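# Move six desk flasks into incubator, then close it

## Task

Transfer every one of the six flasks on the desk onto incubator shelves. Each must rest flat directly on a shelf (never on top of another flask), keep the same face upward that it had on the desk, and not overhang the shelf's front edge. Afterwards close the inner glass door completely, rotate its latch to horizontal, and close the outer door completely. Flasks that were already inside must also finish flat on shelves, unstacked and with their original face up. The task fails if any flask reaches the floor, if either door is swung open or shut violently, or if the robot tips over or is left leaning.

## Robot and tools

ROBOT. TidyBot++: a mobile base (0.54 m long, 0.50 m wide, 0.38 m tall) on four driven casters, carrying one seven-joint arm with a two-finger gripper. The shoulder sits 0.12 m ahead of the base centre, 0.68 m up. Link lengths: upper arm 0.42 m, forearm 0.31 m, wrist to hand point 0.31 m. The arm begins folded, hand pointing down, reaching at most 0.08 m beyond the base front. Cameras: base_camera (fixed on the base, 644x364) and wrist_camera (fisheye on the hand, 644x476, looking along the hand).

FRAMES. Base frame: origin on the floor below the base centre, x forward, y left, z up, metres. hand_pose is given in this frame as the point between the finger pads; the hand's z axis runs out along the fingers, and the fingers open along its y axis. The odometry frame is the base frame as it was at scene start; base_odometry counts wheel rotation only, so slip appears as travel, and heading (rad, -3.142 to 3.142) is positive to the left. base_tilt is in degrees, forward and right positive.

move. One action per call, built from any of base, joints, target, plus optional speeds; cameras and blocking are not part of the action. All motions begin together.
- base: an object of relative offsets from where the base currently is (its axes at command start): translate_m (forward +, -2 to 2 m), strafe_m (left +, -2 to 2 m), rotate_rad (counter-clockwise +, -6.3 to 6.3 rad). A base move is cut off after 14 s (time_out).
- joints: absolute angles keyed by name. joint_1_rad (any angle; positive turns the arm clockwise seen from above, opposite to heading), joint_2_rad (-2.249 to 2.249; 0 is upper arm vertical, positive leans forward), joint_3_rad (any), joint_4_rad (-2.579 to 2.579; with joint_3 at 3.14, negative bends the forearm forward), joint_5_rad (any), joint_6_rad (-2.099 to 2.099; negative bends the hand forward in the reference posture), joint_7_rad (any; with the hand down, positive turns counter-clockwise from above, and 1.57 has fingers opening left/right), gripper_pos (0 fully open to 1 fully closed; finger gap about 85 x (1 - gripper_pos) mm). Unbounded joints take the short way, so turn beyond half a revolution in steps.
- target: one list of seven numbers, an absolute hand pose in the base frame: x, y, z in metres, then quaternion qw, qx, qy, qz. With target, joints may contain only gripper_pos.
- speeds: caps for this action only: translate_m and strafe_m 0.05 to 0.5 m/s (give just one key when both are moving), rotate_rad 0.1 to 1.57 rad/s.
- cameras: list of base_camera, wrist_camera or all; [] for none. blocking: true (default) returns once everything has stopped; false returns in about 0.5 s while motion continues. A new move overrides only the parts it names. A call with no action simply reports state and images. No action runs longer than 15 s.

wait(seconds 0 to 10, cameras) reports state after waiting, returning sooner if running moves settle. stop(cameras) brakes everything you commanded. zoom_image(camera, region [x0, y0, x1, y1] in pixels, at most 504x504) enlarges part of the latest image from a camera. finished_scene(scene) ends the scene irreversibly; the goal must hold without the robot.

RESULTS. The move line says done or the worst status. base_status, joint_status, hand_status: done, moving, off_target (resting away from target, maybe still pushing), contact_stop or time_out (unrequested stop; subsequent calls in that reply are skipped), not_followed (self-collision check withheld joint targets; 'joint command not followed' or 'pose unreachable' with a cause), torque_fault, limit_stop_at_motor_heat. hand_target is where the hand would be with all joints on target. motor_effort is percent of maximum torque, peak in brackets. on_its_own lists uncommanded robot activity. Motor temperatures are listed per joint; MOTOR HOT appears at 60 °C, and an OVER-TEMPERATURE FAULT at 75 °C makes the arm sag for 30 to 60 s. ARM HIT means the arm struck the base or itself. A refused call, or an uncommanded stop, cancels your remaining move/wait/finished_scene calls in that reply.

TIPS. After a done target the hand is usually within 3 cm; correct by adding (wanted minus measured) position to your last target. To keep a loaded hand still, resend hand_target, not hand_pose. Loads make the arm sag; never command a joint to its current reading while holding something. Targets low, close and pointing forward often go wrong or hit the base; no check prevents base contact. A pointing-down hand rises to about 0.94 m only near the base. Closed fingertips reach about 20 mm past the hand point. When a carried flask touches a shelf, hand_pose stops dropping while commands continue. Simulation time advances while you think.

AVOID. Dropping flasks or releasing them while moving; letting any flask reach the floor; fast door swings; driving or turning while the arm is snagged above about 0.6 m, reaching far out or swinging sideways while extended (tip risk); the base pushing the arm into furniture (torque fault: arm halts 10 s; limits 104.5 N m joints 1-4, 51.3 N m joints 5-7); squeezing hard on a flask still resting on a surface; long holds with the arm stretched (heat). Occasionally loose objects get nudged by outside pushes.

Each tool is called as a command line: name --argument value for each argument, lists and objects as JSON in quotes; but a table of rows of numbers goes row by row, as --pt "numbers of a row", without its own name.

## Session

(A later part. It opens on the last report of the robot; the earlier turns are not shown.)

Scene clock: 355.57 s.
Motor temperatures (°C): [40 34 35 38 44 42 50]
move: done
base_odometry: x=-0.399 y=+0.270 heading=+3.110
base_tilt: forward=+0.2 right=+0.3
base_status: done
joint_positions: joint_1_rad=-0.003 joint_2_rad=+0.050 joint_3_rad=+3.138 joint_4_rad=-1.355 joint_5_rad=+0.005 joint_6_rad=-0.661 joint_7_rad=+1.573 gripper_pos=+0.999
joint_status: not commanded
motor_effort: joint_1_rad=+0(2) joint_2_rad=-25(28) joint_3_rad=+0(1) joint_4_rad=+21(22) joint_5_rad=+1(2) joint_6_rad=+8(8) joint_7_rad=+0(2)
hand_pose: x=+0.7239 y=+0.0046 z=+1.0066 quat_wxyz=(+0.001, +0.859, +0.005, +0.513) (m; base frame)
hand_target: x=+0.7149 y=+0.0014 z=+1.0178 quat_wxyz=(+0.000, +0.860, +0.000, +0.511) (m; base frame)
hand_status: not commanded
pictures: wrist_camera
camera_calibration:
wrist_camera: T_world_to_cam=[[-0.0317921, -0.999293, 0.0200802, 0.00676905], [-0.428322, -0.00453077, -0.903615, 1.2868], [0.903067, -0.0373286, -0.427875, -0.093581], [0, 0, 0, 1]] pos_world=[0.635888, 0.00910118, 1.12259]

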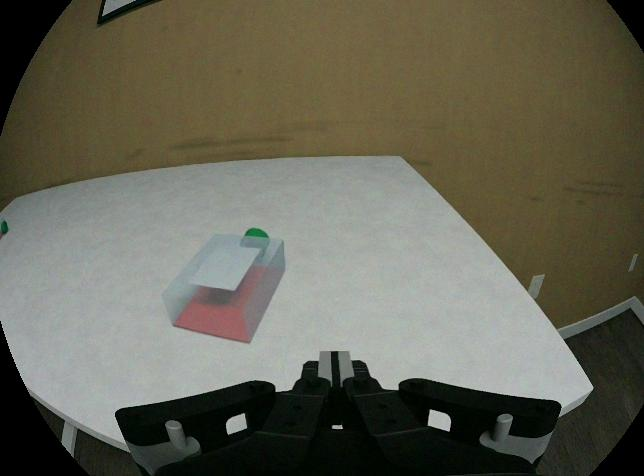

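move --base '{"translate_m": 0.15}' --speeds '{"translate_m": 0.25}' --joints '{"joint_2_rad": 0.01, "joint_4_rad": -1.64, "joint_6_rad": -0.385}' --cameras '[]'

move --base '{"strafe_m": 0.14}' --speeds '{"strafe_m": 0.13}' --cameras '["wrist_camera"]'

Scene clock: 357.47 s.
Motor temperatures (°C): [40 34 35 38 44 42 50]
move: done
base_odometry: x=-0.550 y=+0.275 heading=+3.110
base_tilt: forward=+0.2 right=+0.3
base_status: done
joint_positions: joint_1_rad=-0.003 joint_2_rad=+0.032 joint_3_rad=+3.138 joint_4_rad=-1.615 joint_5_rad=+0.005 joint_6_rad=-0.423 joint_7_rad=+1.573 gripper_pos=+0.999
joint_status: all done
motor_effort: joint_1_rad=-1(1) joint_2_rad=-24(28) joint_3_rad=+0(1) joint_4_rad=+19(22) joint_5_rad=+0(1) joint_6_rad=+8(9) joint_7_rad=-1(1)
hand_pose: x=+0.7192 y=+0.0050 z=+0.9294 quat_wxyz=(+0.001, +0.860, +0.005, +0.511) (m; base frame)
hand_target: x=+0.7149 y=+0.0014 z=+0.9383 quat_wxyz=(+0.000, +0.851, +0.000, +0.525) (m; base frame)
hand_status: not commanded
pictures: none
No camera images: "cameras" was empty.

Scene clock: 359.17 s.
Motor temperatures (°C): [40 34 35 38 44 42 50]
move: done
base_odometry: x=-0.554 y=+0.135 heading=+3.110
base_tilt: forward=+0.2 right=+0.3
base_status: done
joint_positions: joint_1_rad=-0.003 joint_2_rad=+0.032 joint_3_rad=+3.138 joint_4_rad=-1.616 joint_5_rad=+0.005 joint_6_rad=-0.422 joint_7_rad=+1.573 gripper_pos=+0.999
joint_status: not commanded
motor_effort: joint_1_rad=+0(3) joint_2_rad=-24(25) joint_3_rad=+1(2) joint_4_rad=+20(21) joint_5_rad=-1(1) joint_6_rad=+7(8) joint_7_rad=-1(2)
hand_pose: x=+0.7192 y=+0.0048 z=+0.9292 quat_wxyz=(+0.001, +0.860, +0.005, +0.511) (m; base frame)
hand_target: x=+0.7149 y=+0.0014 z=+0.9383 quat_wxyz=(+0.000, +0.851, +0.000, +0.525) (m; base frame)
hand_status: not commanded
pictures: wrist_camera
camera_calibration:
wrist_camera: T_world_to_cam=[[-0.0308478, -0.999316, 0.020375, 0.00728319], [-0.432613, -0.0050277, -0.901566, 1.21602], [0.901052, -0.0366258, -0.432162, -0.117083], [0, 0, 0, 1]] pos_world=[0.63179, 0.00910374, 1.04558]

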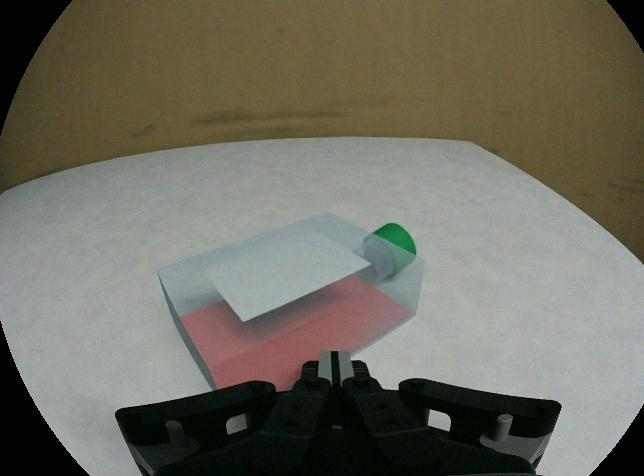

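move --base '{"translate_m": -0.03}' --speeds '{"translate_m": 0.25}' --cameras '[]'

move --base '{"strafe_m": 0.052}' --speeds '{"strafe_m": 0.2}' --cameras '[]'

move --base '{"translate_m": 0.15}' --speeds '{"translate_m": 0.13}' --cameras '["wrist_camera"]'

Scene clock: 360.27 s.
Motor temperatures (°C): [40 34 35 38 44 42 50]
move: done
base_odometry: x=-0.524 y=+0.134 heading=+3.110
base_tilt: forward=+0.2 right=+0.3
base_status: done
joint_positions: joint_1_rad=-0.003 joint_2_rad=+0.022 joint_3_rad=+3.138 joint_4_rad=-1.619 joint_5_rad=+0.005 joint_6_rad=-0.420 joint_7_rad=+1.573 gripper_pos=+0.999
joint_status: not commanded
motor_effort: joint_1_rad=-1(1) joint_2_rad=-24(28) joint_3_rad=+0(1) joint_4_rad=+20(21) joint_5_rad=+1(1) joint_6_rad=+8(8) joint_7_rad=-1(1)
hand_pose: x=+0.7165 y=+0.0048 z=+0.9340 quat_wxyz=(+0.001, +0.857, +0.005, +0.515) (m; base frame)
hand_target: x=+0.7149 y=+0.0014 z=+0.9383 quat_wxyz=(+0.000, +0.851, +0.000, +0.525) (m; base frame)
hand_status: not commanded
pictures: none
No camera images: "cameras" was empty.

Scene clock: 361.27 s.
Motor temperatures (°C): [40 34 35 38 44 42 50]
move: done
base_odometry: x=-0.525 y=+0.082 heading=+3.110
base_tilt: forward=+0.3 right=+0.3
base_status: done
joint_positions: joint_1_rad=-0.004 joint_2_rad=+0.022 joint_3_rad=+3.138 joint_4_rad=-1.619 joint_5_rad=+0.005 joint_6_rad=-0.420 joint_7_rad=+1.573 gripper_pos=+0.999
joint_status: not commanded
motor_effort: joint_1_rad=+0(3) joint_2_rad=-24(25) joint_3_rad=+1(3) joint_4_rad=+20(21) joint_5_rad=+0(1) joint_6_rad=+8(8) joint_7_rad=-1(1)
hand_pose: x=+0.7165 y=+0.0051 z=+0.9340 quat_wxyz=(+0.001, +0.857, +0.005, +0.515) (m; base frame)
hand_target: x=+0.7149 y=+0.0014 z=+0.9383 quat_wxyz=(+0.000, +0.851, +0.000, +0.525) (m; base frame)
hand_status: not commanded
pictures: none
No camera images: "cameras" was empty.

Scene clock: 362.97 s.
Motor temperatures (°C): [40 34 35 38 44 42 50]
move: done
base_odometry: x=-0.676 y=+0.086 heading=+3.110
base_tilt: forward=+0.2 right=+0.3
base_status: done
joint_positions: joint_1_rad=-0.004 joint_2_rad=+0.021 joint_3_rad=+3.138 joint_4_rad=-1.619 joint_5_rad=+0.005 joint_6_rad=-0.419 joint_7_rad=+1.573 gripper_pos=+0.999
joint_status: not commanded
motor_effort: joint_1_rad=+0(1) joint_2_rad=-23(27) joint_3_rad=+0(1) joint_4_rad=+20(21) joint_5_rad=+1(1) joint_6_rad=+8(8) joint_7_rad=-1(1)
hand_pose: x=+0.7163 y=+0.0051 z=+0.9347 quat_wxyz=(+0.001, +0.857, +0.005, +0.515) (m; base frame)
hand_target: x=+0.7149 y=+0.0014 z=+0.9383 quat_wxyz=(+0.000, +0.851, +0.000, +0.525) (m; base frame)
hand_status: not commanded
pictures: wrist_camera
camera_calibration:
wrist_camera: T_world_to_cam=[[-0.030532, -0.999334, 0.0200077, 0.00754798], [-0.422826, -0.00522469, -0.906196, 1.2171], [0.905696, -0.0361277, -0.422385, -0.124465], [0, 0, 0, 1]] pos_world=[0.62758, 0.00940526, 1.05021]

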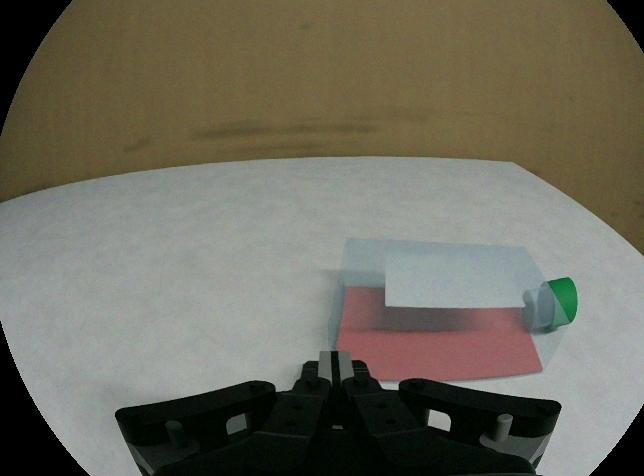

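move --base '{"translate_m": -0.03}' --speeds '{"translate_m": 0.25}' --cameras '[]'

move --base '{"strafe_m": -0.03}' --speeds '{"strafe_m": 0.2}' --cameras '["base_camera", "wrist_camera"]'

Scene clock: 364.00 s.
Motor temperatures (°C): [40 34 35 38 44 42 50]
move: done
base_odometry: x=-0.645 y=+0.085 heading=+3.109
base_tilt: forward=+0.3 right=+0.4
base_status: done
joint_positions: joint_1_rad=-0.004 joint_2_rad=+0.014 joint_3_rad=+3.138 joint_4_rad=-1.620 joint_5_rad=+0.005 joint_6_rad=-0.418 joint_7_rad=+1.573 gripper_pos=+0.999
joint_status: not commanded
motor_effort: joint_1_rad=+0(1) joint_2_rad=-24(29) joint_3_rad=+1(1) joint_4_rad=+21(22) joint_5_rad=+0(1) joint_6_rad=+8(8) joint_7_rad=-1(2)
hand_pose: x=+0.7144 y=+0.0050 z=+0.9384 quat_wxyz=(+0.001, +0.855, +0.005, +0.518) (m; base frame)
hand_target: x=+0.7149 y=+0.0014 z=+0.9383 quat_wxyz=(+0.000, +0.851, +0.000, +0.525) (m; base frame)
hand_status: not commanded
pictures: none
No camera images: "cameras" was empty.

Scene clock: 364.80 s.
Motor temperatures (°C): [40 34 35 38 44 42 50]
move: done
base_odometry: x=-0.645 y=+0.115 heading=+3.110
base_tilt: forward=+0.2 right=+0.3
base_status: done
joint_positions: joint_1_rad=-0.002 joint_2_rad=+0.014 joint_3_rad=+3.138 joint_4_rad=-1.620 joint_5_rad=+0.005 joint_6_rad=-0.418 joint_7_rad=+1.573 gripper_pos=+0.999
joint_status: not commanded
motor_effort: joint_1_rad=+0(2) joint_2_rad=-24(25) joint_3_rad=+0(2) joint_4_rad=+21(21) joint_5_rad=+1(1) joint_6_rad=+8(8) joint_7_rad=-2(2)
hand_pose: x=+0.7144 y=+0.0038 z=+0.9384 quat_wxyz=(+0.001, +0.855, +0.004, +0.518) (m; base frame)
hand_target: x=+0.7149 y=+0.0014 z=+0.9383 quat_wxyz=(+0.000, +0.851, +0.000, +0.525) (m; base frame)
hand_status: not commanded
pictures: base_camera, wrist_camera
camera_calibration:
wrist_camera: T_world_to_cam=[[-0.0326727, -0.999271, 0.019745, 0.00791849], [-0.416799, -0.00433313, -0.908988, 1.21803], [0.908411, -0.0379288, -0.416354, -0.128957], [0, 0, 0, 1]] pos_world=[0.625079, 0.00829943, 1.05333]

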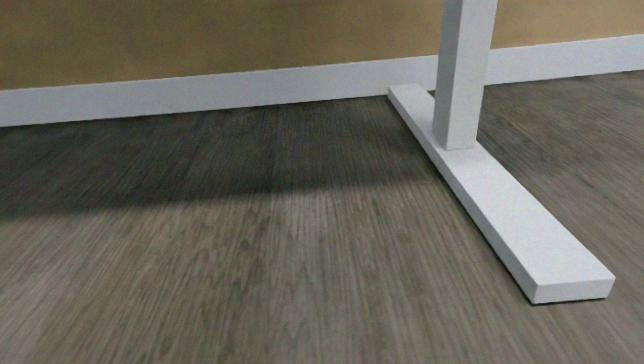

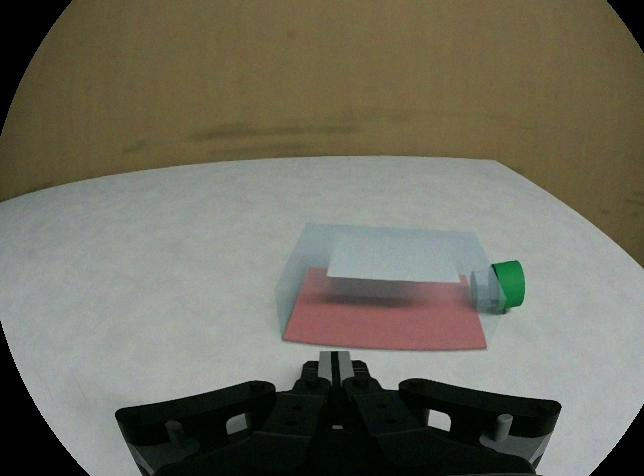

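move --base '{"translate_m": 0.155}' --speeds '{"translate_m": 0.13}' --cameras '["wrist_camera"]'

Scene clock: 366.90 s.
Motor temperatures (°C): [40 34 35 38 44 42 50]
move: done
base_odometry: x=-0.800 y=+0.120 heading=+3.110
base_tilt: forward=+0.2 right=+0.3
base_status: done
joint_positions: joint_1_rad=-0.002 joint_2_rad=+0.014 joint_3_rad=+3.138 joint_4_rad=-1.621 joint_5_rad=+0.005 joint_6_rad=-0.417 joint_7_rad=+1.573 gripper_pos=+0.999
joint_status: not commanded
motor_effort: joint_1_rad=-1(1) joint_2_rad=-23(27) joint_3_rad=+0(1) joint_4_rad=+21(22) joint_5_rad=+0(1) joint_6_rad=+8(8) joint_7_rad=-1(1)
hand_pose: x=+0.7144 y=+0.0038 z=+0.9386 quat_wxyz=(+0.001, +0.855, +0.004, +0.518) (m; base frame)
hand_target: x=+0.7149 y=+0.0014 z=+0.9383 quat_wxyz=(+0.000, +0.851, +0.000, +0.525) (m; base frame)
hand_status: not commanded
pictures: wrist_camera
camera_calibration:
wrist_camera: T_world_to_cam=[[-0.0326847, -0.999271, 0.0197264, 0.00794029], [-0.41631, -0.00433164, -0.909212, 1.21801], [0.908635, -0.0379297, -0.415865, -0.129478], [0, 0, 0, 1]] pos_world=[0.624978, 0.00829942, 1.05343]

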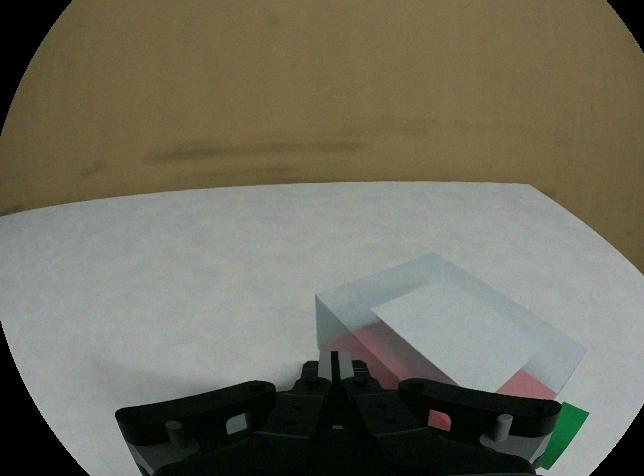

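move --base '{"translate_m": -0.28, "strafe_m": -0.12}' --speeds '{"translate_m": 0.4}' --joints '{"joint_2_rad": 0.015, "joint_4_rad": -1.33, "joint_6_rad": -0.704, "gripper_pos": 0.35}' --cameras '["wrist_camera"]'

Scene clock: 368.90 s.
Motor temperatures (°C): [40 34 35 38 44 42 50]
move: done
base_odometry: x=-0.516 y=+0.232 heading=+3.110
base_tilt: forward=+0.2 right=+0.3
base_status: done
joint_positions: joint_1_rad=-0.002 joint_2_rad=+0.010 joint_3_rad=+3.138 joint_4_rad=-1.354 joint_5_rad=+0.005 joint_6_rad=-0.658 joint_7_rad=+1.573 gripper_pos=+0.350
joint_status: all done
motor_effort: joint_1_rad=-1(2) joint_2_rad=-23(28) joint_3_rad=+0(2) joint_4_rad=+21(22) joint_5_rad=+0(1) joint_6_rad=+8(9) joint_7_rad=-1(2)
hand_pose: x=+0.7111 y=+0.0035 z=+1.0312 quat_wxyz=(+0.001, +0.847, +0.004, +0.531) (m; base frame)
hand_target: x=+0.7081 y=+0.0014 z=+1.0297 quat_wxyz=(+0.000, +0.854, +0.000, +0.520) (m; base frame)
hand_status: not commanded
pictures: wrist_camera
camera_calibration:
wrist_camera: T_world_to_cam=[[-0.0344454, -0.999235, 0.0185056, 0.00823138], [-0.389359, -0.00363624, -0.921079, 1.29387], [0.920442, -0.0389322, -0.388936, -0.124168], [0, 0, 0, 1]] pos_world=[0.618355, 0.00809579, 1.14331]

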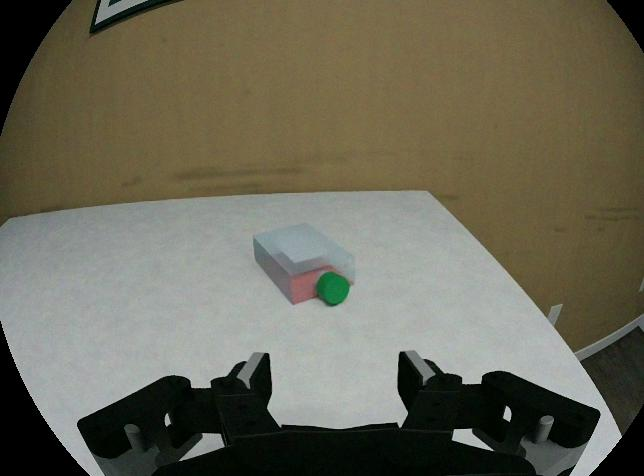

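move --base '{"translate_m": 0.18, "strafe_m": -0.45, "rotate_rad": 0.53}' --speeds '{"translate_m": 0.35, "rotate_rad": 0.5}' --joints '{"joint_2_rad": 0.01, "joint_4_rad": -1.52, "joint_6_rad": -0.51}' --cameras '["wrist_camera"]'

Scene clock: 371.77 s.
Motor temperatures (°C): [40 34 35 38 44 42 50]
move: done
base_odometry: x=-0.681 y=+0.687 heading=-2.643
base_tilt: forward=+0.2 right=+0.3
base_status: done
joint_positions: joint_1_rad=+0.001 joint_2_rad=+0.010 joint_3_rad=+3.139 joint_4_rad=-1.502 joint_5_rad=+0.005 joint_6_rad=-0.547 joint_7_rad=+1.573 gripper_pos=+0.350
joint_status: all done
motor_effort: joint_1_rad=-1(3) joint_2_rad=-23(25) joint_3_rad=+0(3) joint_4_rad=+21(22) joint_5_rad=+0(1) joint_6_rad=+8(9) joint_7_rad=-1(2)
hand_pose: x=+0.7120 y=+0.0012 z=+0.9748 quat_wxyz=(+0.002, +0.857, +0.002, +0.515) (m; base frame)
hand_target: x=+0.7150 y=+0.0014 z=+0.9746 quat_wxyz=(+0.000, +0.852, +0.000, +0.523) (m; base frame)
hand_status: not commanded
pictures: wrist_camera
camera_calibration:
wrist_camera: T_world_to_cam=[[-0.037361, -0.999101, 0.0200504, 0.00751333], [-0.423453, -0.00234544, -0.905915, 1.25176], [0.905147, -0.0423363, -0.422984, -0.102914], [0, 0, 0, 1]] pos_world=[0.623494, 0.00608551, 1.09031]

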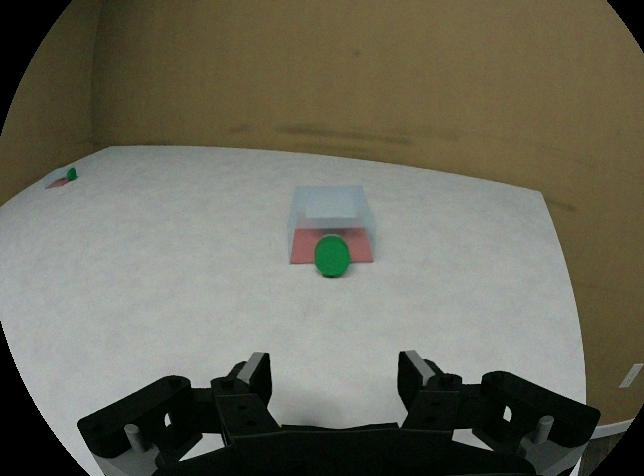

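move --base '{"translate_m": 0.193}' --speeds '{"translate_m": 0.2}' --joints '{"joint_2_rad": 0.01, "joint_4_rad": -1.60, "joint_6_rad": -0.425}' --cameras '["wrist_camera"]'

move --joints '{"joint_2_rad": 0.01, "joint_4_rad": -1.655, "joint_6_rad": -0.37}' --cameras '["wrist_camera"]'

Scene clock: 373.57 s.
Motor temperatures (°C): [40 34 35 38 44 42 50]
move: done
base_odometry: x=-0.851 y=+0.595 heading=-2.643
base_tilt: forward=+0.2 right=+0.3
base_status: done
joint_positions: joint_1_rad=+0.001 joint_2_rad=+0.012 joint_3_rad=+3.139 joint_4_rad=-1.582 joint_5_rad=+0.005 joint_6_rad=-0.460 joint_7_rad=+1.573 gripper_pos=+0.350
joint_status: all done
motor_effort: joint_1_rad=-1(1) joint_2_rad=-24(27) joint_3_rad=+0(1) joint_4_rad=+21(23) joint_5_rad=+0(1) joint_6_rad=+8(9) joint_7_rad=+0(1)
hand_pose: x=+0.7139 y=+0.0013 z=+0.9504 quat_wxyz=(+0.002, +0.856, +0.003, +0.517) (m; base frame)
hand_target: x=+0.7157 y=+0.0014 z=+0.9509 quat_wxyz=(+0.000, +0.851, +0.000, +0.525) (m; base frame)
hand_status: not commanded
pictures: wrist_camera
camera_calibration:
wrist_camera: T_world_to_cam=[[-0.0370139, -0.999117, 0.0198774, 0.00812747], [-0.418951, -0.00254399, -0.908005, 1.22927], [0.907254, -0.0419364, -0.418487, -0.120676], [0, 0, 0, 1]] pos_world=[0.624789, 0.00618681, 1.06552]

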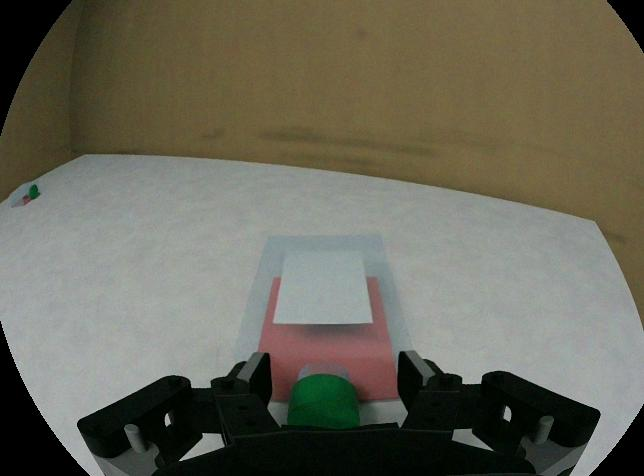

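Scene clock: 374.60 s.
Motor temperatures (°C): [40 34 35 38 44 42 50]
move: done
base_odometry: x=-0.851 y=+0.595 heading=-2.643
base_tilt: forward=+0.2 right=+0.3
base_status: not commanded
joint_positions: joint_1_rad=+0.001 joint_2_rad=+0.012 joint_3_rad=+3.139 joint_4_rad=-1.637 joint_5_rad=+0.005 joint_6_rad=-0.404 joint_7_rad=+1.573 gripper_pos=+0.350
joint_status: all done
motor_effort: joint_1_rad=+0(1) joint_2_rad=-24(25) joint_3_rad=+0(1) joint_4_rad=+20(22) joint_5_rad=+0(1) joint_6_rad=+7(9) joint_7_rad=-1(2)
hand_pose: x=+0.7131 y=+0.0014 z=+0.9334 quat_wxyz=(+0.002, +0.856, +0.003, +0.518) (m; base frame)
hand_target: x=+0.7145 y=+0.0014 z=+0.9336 quat_wxyz=(+0.000, +0.851, +0.000, +0.526) (m; base frame)
hand_status: not commanded
pictures: wrist_camera
camera_calibration:
wrist_camera: T_world_to_cam=[[-0.036805, -0.999125, 0.0198488, 0.00843417], [-0.418103, -0.00264464, -0.908396, 1.21325], [0.907654, -0.0417324, -0.41764, -0.128148], [0, 0, 0, 1]] pos_world=[0.623888, 0.00628747, 1.04842]

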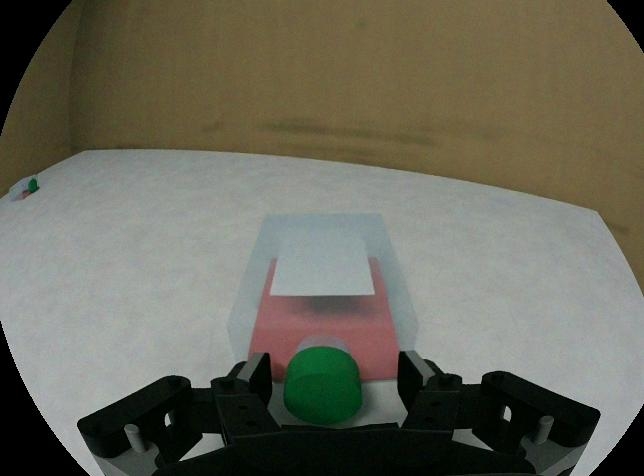

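move --base '{"strafe_m": 0.0055}' --speeds '{"strafe_m": 0.06}' --joints '{"joint_2_rad": 0.01, "joint_4_rad": -1.662, "joint_6_rad": -0.363}' --cameras '["wrist_camera"]'

move --joints '{"gripper_pos": 0.85}' --cameras '["wrist_camera"]'

move --joints '{"joint_2_rad": 0.015, "joint_4_rad": -1.33, "joint_6_rad": -0.70}' --cameras '["wrist_camera"]'

Scene clock: 375.40 s.
Motor temperatures (°C): [40 34 35 38 44 42 50]
move: done
base_odometry: x=-0.849 y=+0.590 heading=-2.643
base_tilt: forward=+0.2 right=+0.3
base_status: done
joint_positions: joint_1_rad=+0.001 joint_2_rad=+0.012 joint_3_rad=+3.139 joint_4_rad=-1.642 joint_5_rad=+0.005 joint_6_rad=-0.397 joint_7_rad=+1.573 gripper_pos=+0.350
joint_status: all done
motor_effort: joint_1_rad=+1(3) joint_2_rad=-23(25) joint_3_rad=+1(3) joint_4_rad=+20(22) joint_5_rad=+0(1) joint_6_rad=+8(8) joint_7_rad=-1(1)
hand_pose: x=+0.7134 y=+0.0016 z=+0.9326 quat_wxyz=(+0.002, +0.855, +0.003, +0.519) (m; base frame)
hand_target: x=+0.7143 y=+0.0014 z=+0.9314 quat_wxyz=(+0.000, +0.851, +0.000, +0.526) (m; base frame)
hand_status: not commanded
pictures: wrist_camera
camera_calibration:
wrist_camera: T_world_to_cam=[[-0.0364069, -0.999141, 0.0197742, 0.0084848], [-0.41591, -0.00284314, -0.909401, 1.21203], [0.908677, -0.0413328, -0.41545, -0.131487], [0, 0, 0, 1]] pos_world=[0.623885, 0.00648877, 1.04743]

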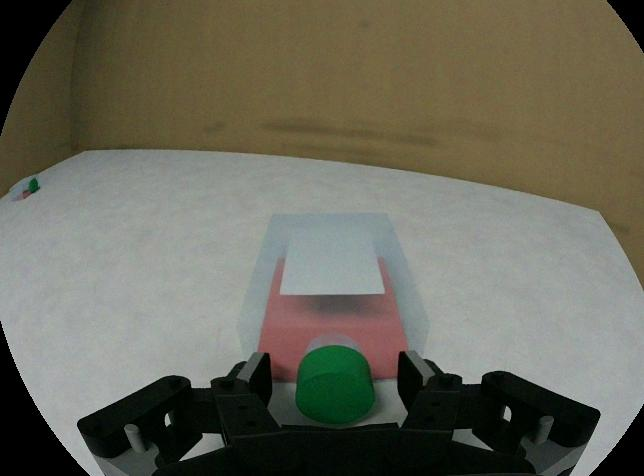

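Scene clock: 376.23 s.
Motor temperatures (°C): [40 34 35 38 44 42 50]
move: off_target
base_odometry: x=-0.849 y=+0.590 heading=-2.643
base_tilt: forward=+0.2 right=+0.3
base_status: not commanded
joint_positions: joint_1_rad=+0.001 joint_2_rad=+0.012 joint_3_rad=+3.139 joint_4_rad=-1.642 joint_5_rad=+0.005 joint_6_rad=-0.396 joint_7_rad=+1.573 gripper_pos=+0.682
joint_status: gripper_pos off_target (ended at +0.682, target +0.850)
motor_effort: joint_1_rad=+0(1) joint_2_rad=-23(24) joint_3_rad=+0(1) joint_4_rad=+20(22) joint_5_rad=+0(1) joint_6_rad=+8(8) joint_7_rad=-1(2)
hand_pose: x=+0.7135 y=+0.0016 z=+0.9328 quat_wxyz=(+0.002, +0.855, +0.003, +0.519) (m; base frame)
hand_target: x=+0.7143 y=+0.0014 z=+0.9314 quat_wxyz=(+0.000, +0.851, +0.000, +0.526) (m; base frame)
hand_status: not commanded
pictures: wrist_camera
camera_calibration:
wrist_camera: T_world_to_cam=[[-0.0364226, -0.999141, 0.0197469, 0.00852123], [-0.415218, -0.00284319, -0.909718, 1.21202], [0.908993, -0.0413335, -0.414757, -0.132366], [0, 0, 0, 1]] pos_world=[0.623884, 0.00648877, 1.04753]

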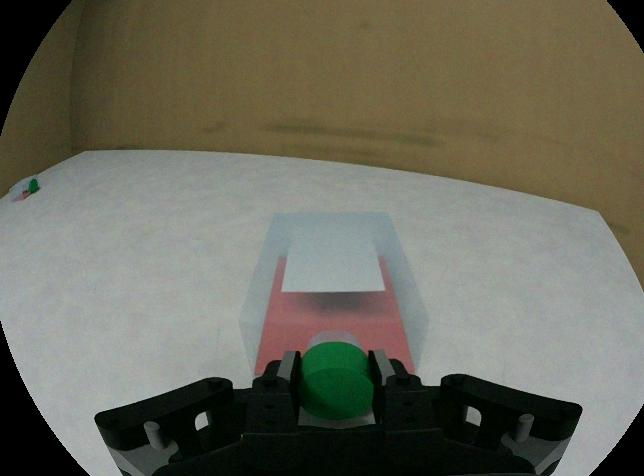

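Scene clock: 377.97 s.
Motor temperatures (°C): [40 34 35 38 44 42 50]
move: done
base_odometry: x=-0.849 y=+0.590 heading=-2.643
base_tilt: forward=+0.2 right=+0.3
base_status: not commanded
joint_positions: joint_1_rad=+0.001 joint_2_rad=+0.012 joint_3_rad=+3.139 joint_4_rad=-1.359 joint_5_rad=+0.005 joint_6_rad=-0.657 joint_7_rad=+1.573 gripper_pos=+0.682
joint_status: all done
motor_effort: joint_1_rad=+0(1) joint_2_rad=-24(26) joint_3_rad=+0(1) joint_4_rad=+21(23) joint_5_rad=+0(1) joint_6_rad=+9(10) joint_7_rad=-1(1)
hand_pose: x=+0.7115 y=+0.0012 z=+1.0274 quat_wxyz=(+0.002, +0.849, +0.002, +0.528) (m; base frame)
hand_target: x=+0.7086 y=+0.0014 z=+1.0308 quat_wxyz=(+0.000, +0.853, +0.000, +0.521) (m; base frame)
hand_status: not commanded
pictures: wrist_camera
camera_calibration:
wrist_camera: T_world_to_cam=[[-0.0381412, -0.999097, 0.0187238, 0.00845586], [-0.394763, -0.00214821, -0.918781, 1.29201], [0.917991, -0.0424349, -0.394324, -0.118743], [0, 0, 0, 1]] pos_world=[0.619367, 0.0061849, 1.1401]

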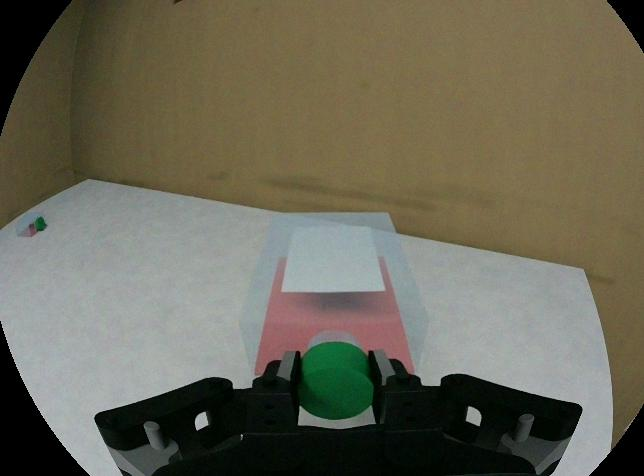

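move --base '{"translate_m": -0.5, "strafe_m": 0.45}' --speeds '{"translate_m": 0.38}' --cameras '[]'

move --base '{"rotate_rad": -1.95}' --speeds '{"rotate_rad": 0.9}' --cameras '["wrist_camera"]'

Scene clock: 381.33 s.
Motor temperatures (°C): [40 34 35 38 44 42 50]
move: done
base_odometry: x=-0.194 y=+0.434 heading=-2.643
base_tilt: forward=+0.2 right=+0.3
base_status: done
joint_positions: joint_1_rad=+0.001 joint_2_rad=+0.013 joint_3_rad=+3.139 joint_4_rad=-1.359 joint_5_rad=+0.005 joint_6_rad=-0.660 joint_7_rad=+1.573 gripper_pos=+0.682
joint_status: not commanded
motor_effort: joint_1_rad=-1(2) joint_2_rad=-24(27) joint_3_rad=+0(2) joint_4_rad=+21(22) joint_5_rad=+0(1) joint_6_rad=+9(9) joint_7_rad=-1(2)
hand_pose: x=+0.7113 y=+0.0012 z=+1.0262 quat_wxyz=(+0.002, +0.850, +0.002, +0.527) (m; base frame)
hand_target: x=+0.7086 y=+0.0014 z=+1.0308 quat_wxyz=(+0.000, +0.853, +0.000, +0.521) (m; base frame)
hand_status: not commanded
pictures: none
No camera images: "cameras" was empty.

Scene clock: 384.40 s.
Motor temperatures (°C): [40 34 35 38 44 42 50]
move: done
base_odometry: x=-0.194 y=+0.434 heading=+1.690
base_tilt: forward=+0.3 right=+0.3
base_status: done
joint_positions: joint_1_rad=+0.001 joint_2_rad=+0.013 joint_3_rad=+3.139 joint_4_rad=-1.359 joint_5_rad=+0.005 joint_6_rad=-0.660 joint_7_rad=+1.573 gripper_pos=+0.682
joint_status: not commanded
motor_effort: joint_1_rad=+0(3) joint_2_rad=-24(26) joint_3_rad=+1(3) joint_4_rad=+21(22) joint_5_rad=+1(1) joint_6_rad=+8(9) joint_7_rad=-1(2)
hand_pose: x=+0.7113 y=+0.0009 z=+1.0262 quat_wxyz=(+0.003, +0.850, +0.002, +0.527) (m; base frame)
hand_target: x=+0.7086 y=+0.0014 z=+1.0308 quat_wxyz=(+0.000, +0.853, +0.000, +0.521) (m; base frame)
hand_status: not commanded
pictures: wrist_camera
camera_calibration:
wrist_camera: T_world_to_cam=[[-0.0387006, -0.999072, 0.0189274, 0.00829364], [-0.398292, -0.00194896, -0.917257, 1.29171], [0.916442, -0.0430371, -0.397847, -0.114327], [0, 0, 0, 1]] pos_world=[0.619572, 0.00588313, 1.13919]

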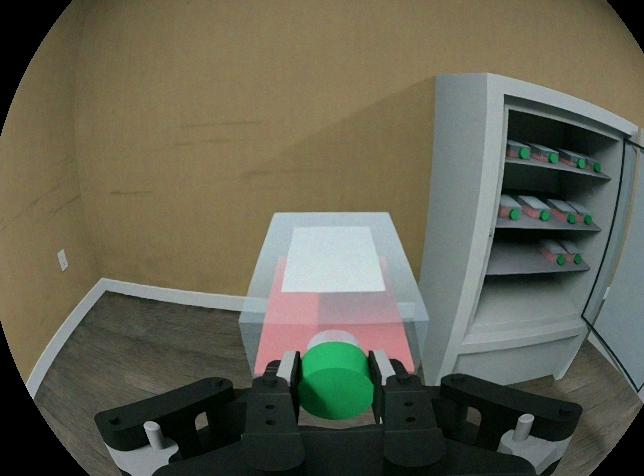

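move --base '{"translate_m": 0.446, "strafe_m": -0.561}' --speeds '{"translate_m": 0.4}' --joints '{"joint_2_rad": 0.40, "joint_4_rad": -2.183, "joint_6_rad": 0.512}' --cameras '["wrist_camera"]'

Scene clock: 387.37 s.
Motor temperatures (°C): [40 34 34 38 44 42 50]
move: done
base_odometry: x=+0.310 y=+0.944 heading=+1.690
base_tilt: forward=+0.2 right=+0.3
base_status: done
joint_positions: joint_1_rad=+0.001 joint_2_rad=+0.385 joint_3_rad=+3.140 joint_4_rad=-2.164 joint_5_rad=+0.005 joint_6_rad=+0.470 joint_7_rad=+1.573 gripper_pos=+0.682
joint_status: all done
motor_effort: joint_1_rad=+0(4) joint_2_rad=-31(35) joint_3_rad=+0(5) joint_4_rad=+13(23) joint_5_rad=+0(2) joint_6_rad=+8(10) joint_7_rad=-1(2)
hand_pose: x=+0.7246 y=+0.0028 z=+0.6599 quat_wxyz=(+0.000, +0.862, +0.004, +0.507) (m; base frame)
hand_target: x=+0.7226 y=+0.0014 z=+0.6535 quat_wxyz=(+0.000, +0.860, +0.000, +0.510) (m; base frame)
hand_status: not commanded
pictures: wrist_camera
camera_calibration:
wrist_camera: T_world_to_cam=[[-0.0324891, -0.999312, 0.0178675, 0.0138435], [-0.44046, -0.00173199, -0.89777, 0.978866], [0.897184, -0.0370377, -0.440101, -0.230386], [0, 0, 0, 1]] pos_world=[0.6383, 0.00699637, 0.777156]

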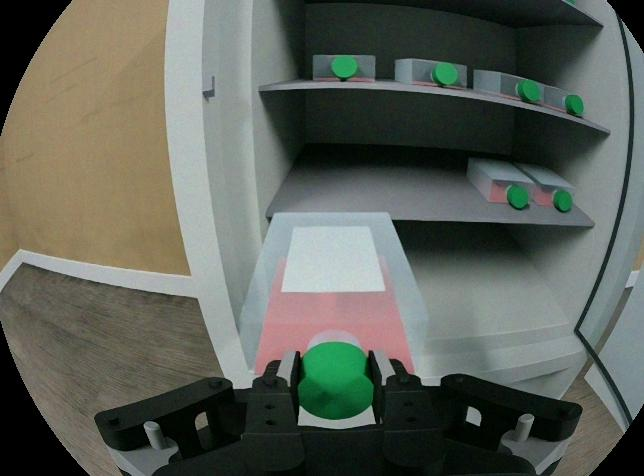

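move --base '{"translate_m": 0.14, "strafe_m": -0.012}' --speeds '{"translate_m": 0.25}' --joints '{"joint_2_rad": 0.455, "joint_4_rad": -2.211, "joint_6_rad": 0.603}' --cameras '["wrist_camera"]'

Scene clock: 389.03 s.
Motor temperatures (°C): [40 34 34 38 44 42 50]
move: done
base_odometry: x=+0.305 y=+1.084 heading=+1.690
base_tilt: forward=+0.3 right=+0.3
base_status: done
joint_positions: joint_1_rad=+0.001 joint_2_rad=+0.442 joint_3_rad=+3.140 joint_4_rad=-2.198 joint_5_rad=+0.005 joint_6_rad=+0.568 joint_7_rad=+1.573 gripper_pos=+0.682
joint_status: all done
motor_effort: joint_1_rad=+0(1) joint_2_rad=-31(33) joint_3_rad=+0(1) joint_4_rad=+12(15) joint_5_rad=+1(1) joint_6_rad=+9(9) joint_7_rad=+0(2)
hand_pose: x=+0.7233 y=+0.0029 z=+0.6372 quat_wxyz=(+0.000, +0.860, +0.004, +0.510) (m; base frame)
hand_target: x=+0.7222 y=+0.0014 z=+0.6332 quat_wxyz=(+0.000, +0.858, +0.000, +0.514) (m; base frame)
hand_status: not commanded
pictures: wrist_camera
camera_calibration:
wrist_camera: T_world_to_cam=[[-0.032427, -0.999328, 0.0171083, 0.0147209], [-0.434334, -0.00132705, -0.900751, 0.955342], [0.900168, -0.0366393, -0.433999, -0.245154], [0, 0, 0, 1]] pos_world=[0.636094, 0.00699648, 0.753877]

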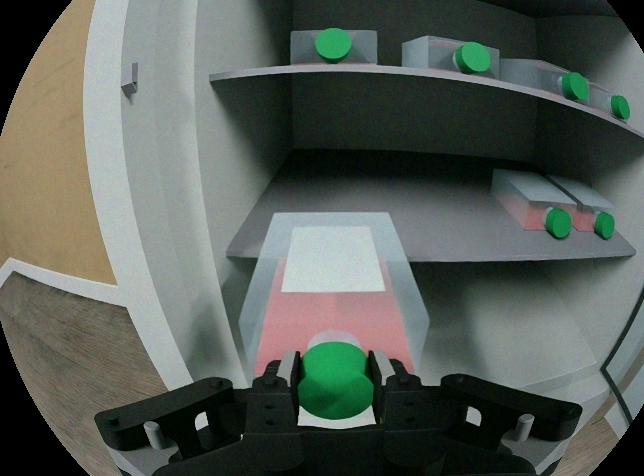

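move --base '{"translate_m": 0.14, "strafe_m": 0.0}' --speeds '{"translate_m": 0.15}' --joints '{"joint_2_rad": 0.485, "joint_4_rad": -2.22, "joint_6_rad": 0.64}' --cameras '["wrist_camera"]'

Scene clock: 391.03 s.
Motor temperatures (°C): [40 34 34 38 44 42 50]
move: done
base_odometry: x=+0.289 y=+1.224 heading=+1.689
base_tilt: forward=+0.3 right=+0.3
base_status: done
joint_positions: joint_1_rad=+0.001 joint_2_rad=+0.472 joint_3_rad=+3.140 joint_4_rad=-2.207 joint_5_rad=+0.005 joint_6_rad=+0.604 joint_7_rad=+1.573 gripper_pos=+0.682
joint_status: all done
motor_effort: joint_1_rad=+0(1) joint_2_rad=-32(33) joint_3_rad=+0(1) joint_4_rad=+12(14) joint_5_rad=+1(1) joint_6_rad=+9(9) joint_7_rad=-1(1)
hand_pose: x=+0.7233 y=+0.0029 z=+0.6252 quat_wxyz=(+0.000, +0.861, +0.004, +0.509) (m; base frame)
hand_target: x=+0.7221 y=+0.0014 z=+0.6215 quat_wxyz=(+0.000, +0.859, +0.000, +0.513) (m; base frame)
hand_status: not commanded
pictures: wrist_camera
camera_calibration:
wrist_camera: T_world_to_cam=[[-0.0323761, -0.999332, 0.0169794, 0.0150957], [-0.436946, -0.00112686, -0.899487, 0.94556], [0.898905, -0.0365409, -0.436617, -0.2478], [0, 0, 0, 1]] pos_world=[0.636397, 0.00709632, 0.742069]

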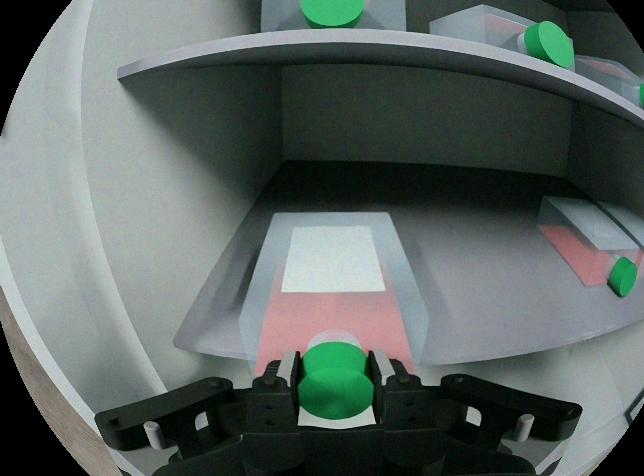

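move --base '{"translate_m": 0.105}' --speeds '{"translate_m": 0.1}' --cameras '["wrist_camera"]'

move --joints '{"joint_2_rad": 0.507, "joint_4_rad": -2.225, "joint_6_rad": 0.665}' --cameras '["wrist_camera"]'

move --joints '{"joint_2_rad": 0.522, "joint_4_rad": -2.23, "joint_6_rad": 0.685}' --cameras '["wrist_camera"]'

Scene clock: 393.70 s.
Motor temperatures (°C): [40 34 34 38 44 42 50]
move: done
base_odometry: x=+0.277 y=+1.328 heading=+1.689
base_tilt: forward=+0.2 right=+0.3
base_status: done
joint_positions: joint_1_rad=+0.001 joint_2_rad=+0.473 joint_3_rad=+3.140 joint_4_rad=-2.208 joint_5_rad=+0.005 joint_6_rad=+0.604 joint_7_rad=+1.573 gripper_pos=+0.682
joint_status: not commanded
motor_effort: joint_1_rad=+0(1) joint_2_rad=-32(33) joint_3_rad=+0(1) joint_4_rad=+11(14) joint_5_rad=+1(1) joint_6_rad=+9(9) joint_7_rad=-1(2)
hand_pose: x=+0.7226 y=+0.0029 z=+0.6236 quat_wxyz=(+0.000, +0.862, +0.004, +0.507) (m; base frame)
hand_target: x=+0.7221 y=+0.0014 z=+0.6215 quat_wxyz=(+0.000, +0.859, +0.000, +0.513) (m; base frame)
hand_status: not commanded
pictures: wrist_camera
camera_calibration:
wrist_camera: T_world_to_cam=[[-0.0323271, -0.999332, 0.0170737, 0.0150073], [-0.43956, -0.00112683, -0.898213, 0.944972], [0.897631, -0.0365415, -0.43923, -0.245359], [0, 0, 0, 1]] pos_world=[0.636099, 0.00709632, 0.740761]

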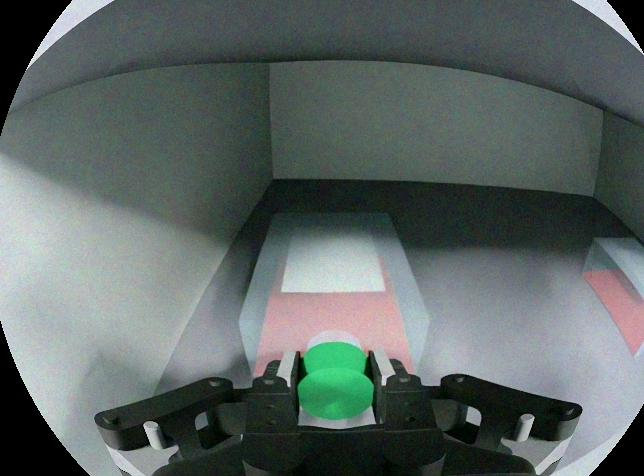

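Scene clock: 394.33 s.
Motor temperatures (°C): [40 34 34 38 44 42 50]
move: done
base_odometry: x=+0.277 y=+1.328 heading=+1.689
base_tilt: forward=+0.2 right=+0.3
base_status: not commanded
joint_positions: joint_1_rad=+0.001 joint_2_rad=+0.491 joint_3_rad=+3.140 joint_4_rad=-2.208 joint_5_rad=+0.005 joint_6_rad=+0.629 joint_7_rad=+1.573 gripper_pos=+0.682
joint_status: all done
motor_effort: joint_1_rad=+0(1) joint_2_rad=-32(33) joint_3_rad=+0(0) joint_4_rad=+11(14) joint_5_rad=+0(1) joint_6_rad=+8(9) joint_7_rad=+0(1)
hand_pose: x=+0.7252 y=+0.0030 z=+0.6196 quat_wxyz=(+0.000, +0.860, +0.004, +0.510) (m; base frame)
hand_target: x=+0.7223 y=+0.0014 z=+0.6131 quat_wxyz=(+0.000, +0.859, +0.000, +0.512) (m; base frame)
hand_status: not commanded
pictures: wrist_camera
camera_calibration:
wrist_camera: T_world_to_cam=[[-0.0323995, -0.999335, 0.0167125, 0.0154573], [-0.433237, -0.00102666, -0.90128, 0.939781], [0.900698, -0.0364415, -0.432916, -0.255629], [0, 0, 0, 1]] pos_world=[0.637893, 0.00709635, 0.736081]

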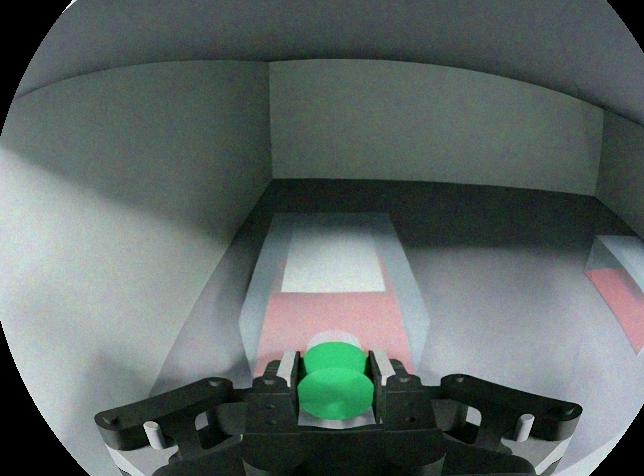

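Scene clock: 394.93 s.
Motor temperatures (°C): [40 34 34 38 44 42 50]
move: done
base_odometry: x=+0.277 y=+1.328 heading=+1.689
base_tilt: forward=+0.2 right=+0.3
base_status: not commanded
joint_positions: joint_1_rad=+0.001 joint_2_rad=+0.504 joint_3_rad=+3.140 joint_4_rad=-2.210 joint_5_rad=+0.005 joint_6_rad=+0.650 joint_7_rad=+1.573 gripper_pos=+0.682
joint_status: all done
motor_effort: joint_1_rad=+0(1) joint_2_rad=-32(33) joint_3_rad=+0(0) joint_4_rad=+11(13) joint_5_rad=+1(1) joint_6_rad=+8(9) joint_7_rad=-1(1)
hand_pose: x=+0.7266 y=+0.0030 z=+0.6165 quat_wxyz=(+0.000, +0.859, +0.004, +0.513) (m; base frame)
hand_target: x=+0.7220 y=+0.0014 z=+0.6075 quat_wxyz=(+0.000, +0.859, +0.000, +0.512) (m; base frame)
hand_status: not commanded
pictures: wrist_camera
camera_calibration:
wrist_camera: T_world_to_cam=[[-0.0324449, -0.999339, 0.0163994, 0.0157981], [-0.428227, -0.000926482, -0.903671, 0.935404], [0.903089, -0.0363421, -0.427913, -0.262999], [0, 0, 0, 1]] pos_world=[0.638589, 0.00709638, 0.732498]

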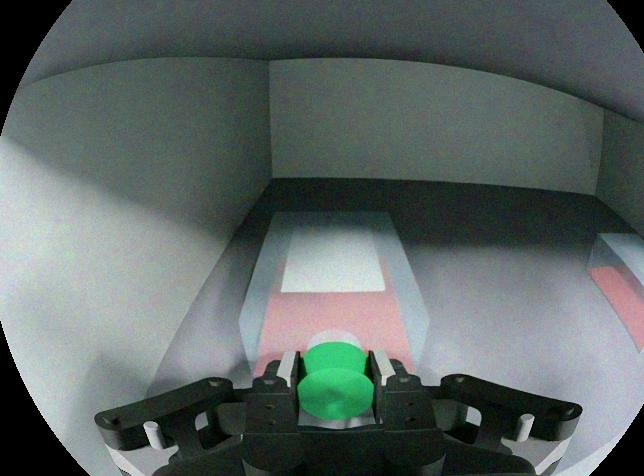

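move --joints '{"joint_2_rad": 0.527, "joint_4_rad": -2.245, "joint_6_rad": 0.705}' --cameras '["wrist_camera"]'

move --joints '{"joint_2_rad": 0.54, "joint_4_rad": -2.255, "joint_6_rad": 0.725}' --cameras '["wrist_camera"]'

Scene clock: 395.63 s.
Motor temperatures (°C): [40 34 34 38 44 42 50]
move: done
base_odometry: x=+0.277 y=+1.328 heading=+1.689
base_tilt: forward=+0.2 right=+0.3
base_status: not commanded
joint_positions: joint_1_rad=+0.001 joint_2_rad=+0.507 joint_3_rad=+3.140 joint_4_rad=-2.225 joint_5_rad=+0.005 joint_6_rad=+0.671 joint_7_rad=+1.573 gripper_pos=+0.682
joint_status: all done
motor_effort: joint_1_rad=+0(1) joint_2_rad=-31(32) joint_3_rad=+0(0) joint_4_rad=+10(12) joint_5_rad=-1(1) joint_6_rad=+7(8) joint_7_rad=-1(1)
hand_pose: x=+0.7232 y=+0.0030 z=+0.6150 quat_wxyz=(-0.001, +0.857, +0.004, +0.515) (m; base frame)
hand_target: x=+0.7179 y=+0.0014 z=+0.6041 quat_wxyz=(+0.000, +0.859, +0.000, +0.512) (m; base frame)
hand_status: not commanded
pictures: wrist_camera
camera_calibration:
wrist_camera: T_world_to_cam=[[-0.032467, -0.999343, 0.0161249, 0.0159155], [-0.424298, -0.000826287, -0.905522, 0.930976], [0.90494, -0.0362414, -0.423992, -0.264279], [0, 0, 0, 1]] pos_world=[0.634685, 0.00709641, 0.73071]

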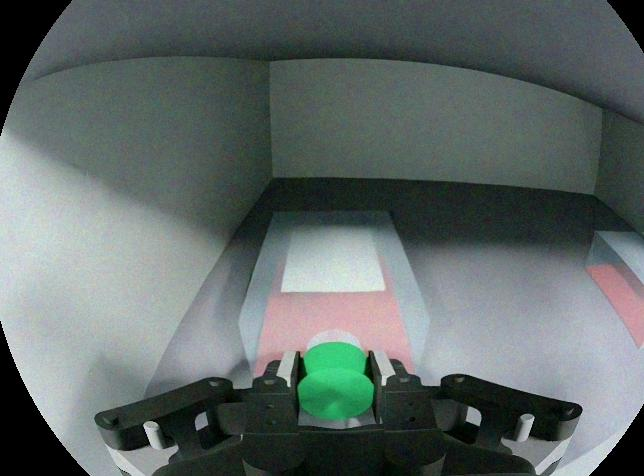

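Scene clock: 396.20 s.
Motor temperatures (°C): [40 34 34 38 44 42 50]
move: done
base_odometry: x=+0.277 y=+1.328 heading=+1.689
base_tilt: forward=+0.2 right=+0.3
base_status: not commanded
joint_positions: joint_1_rad=+0.001 joint_2_rad=+0.514 joint_3_rad=+3.140 joint_4_rad=-2.232 joint_5_rad=+0.005 joint_6_rad=+0.695 joint_7_rad=+1.573 gripper_pos=+0.682
joint_status: all done
motor_effort: joint_1_rad=+0(1) joint_2_rad=-31(32) joint_3_rad=+0(1) joint_4_rad=+10(11) joint_5_rad=+2(2) joint_6_rad=+8(8) joint_7_rad=-1(1)
hand_pose: x=+0.7232 y=+0.0030 z=+0.6143 quat_wxyz=(-0.001, +0.855, +0.003, +0.519) (m; base frame)
hand_target: x=+0.7154 y=+0.0014 z=+0.5980 quat_wxyz=(+0.000, +0.860, +0.000, +0.511) (m; base frame)
hand_status: not commanded
pictures: wrist_camera
camera_calibration:
wrist_camera: T_world_to_cam=[[-0.0325714, -0.999346, 0.0156775, 0.0163005], [-0.415563, -0.000724702, -0.909564, 0.926536], [0.908981, -0.0361408, -0.415268, -0.272956], [0, 0, 0, 1]] pos_world=[0.633677, 0.00709644, 0.729138]

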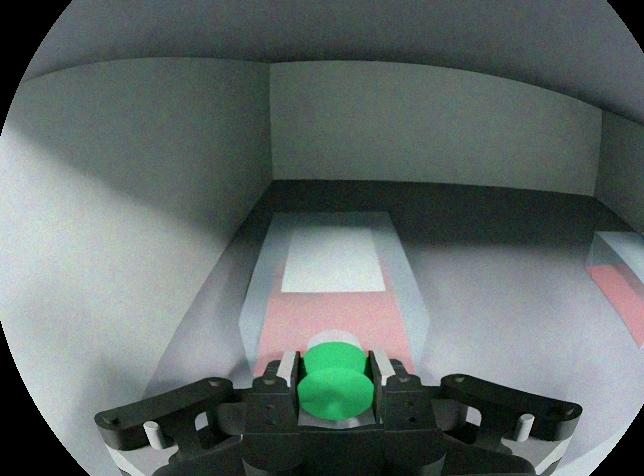

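move --joints '{"joint_2_rad": 0.522, "joint_4_rad": -2.235, "joint_6_rad": 0.66}' --cameras '[]'

move --joints '{"gripper_pos": 0.5}' --cameras '["wrist_camera"]'

Scene clock: 396.97 s.
Motor temperatures (°C): [40 34 34 38 44 42 50]
move: done
base_odometry: x=+0.277 y=+1.328 heading=+1.689
base_tilt: forward=+0.2 right=+0.3
base_status: not commanded
joint_positions: joint_1_rad=+0.001 joint_2_rad=+0.510 joint_3_rad=+3.140 joint_4_rad=-2.227 joint_5_rad=+0.005 joint_6_rad=+0.679 joint_7_rad=+1.573 gripper_pos=+0.682
joint_status: all done
motor_effort: joint_1_rad=-1(1) joint_2_rad=-28(31) joint_3_rad=+0(1) joint_4_rad=+9(10) joint_5_rad=+1(1) joint_6_rad=+6(8) joint_7_rad=-1(1)
hand_pose: x=+0.7233 y=+0.0030 z=+0.6142 quat_wxyz=(-0.001, +0.857, +0.004, +0.516) (m; base frame)
hand_target: x=+0.7159 y=+0.0014 z=+0.5988 quat_wxyz=(+0.000, +0.867, +0.000, +0.499) (m; base frame)
hand_status: not commanded
pictures: none
No camera images: "cameras" was empty.

Scene clock: 397.70 s.
Motor temperatures (°C): [40 34 34 38 44 42 50]
move: done
base_odometry: x=+0.277 y=+1.328 heading=+1.689
base_tilt: forward=+0.2 right=+0.3
base_status: not commanded
joint_positions: joint_1_rad=+0.001 joint_2_rad=+0.511 joint_3_rad=+3.140 joint_4_rad=-2.227 joint_5_rad=+0.005 joint_6_rad=+0.679 joint_7_rad=+1.573 gripper_pos=+0.500
joint_status: all done
motor_effort: joint_1_rad=+0(1) joint_2_rad=-31(31) joint_3_rad=+0(1) joint_4_rad=+10(11) joint_5_rad=+1(1) joint_6_rad=+8(8) joint_7_rad=-1(2)
hand_pose: x=+0.7232 y=+0.0030 z=+0.6139 quat_wxyz=(-0.001, +0.857, +0.004, +0.515) (m; base frame)
hand_target: x=+0.7159 y=+0.0014 z=+0.5988 quat_wxyz=(+0.000, +0.867, +0.000, +0.499) (m; base frame)
hand_status: not commanded
pictures: wrist_camera
camera_calibration:
wrist_camera: T_world_to_cam=[[-0.0324938, -0.999343, 0.0160712, 0.0159892], [-0.422798, -0.000826308, -0.906224, 0.92932], [0.905641, -0.0362416, -0.422493, -0.266275], [0, 0, 0, 1]] pos_world=[0.634584, 0.00709641, 0.729415]

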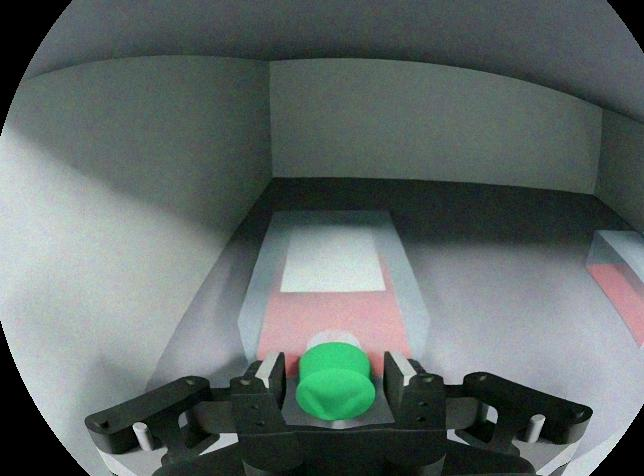

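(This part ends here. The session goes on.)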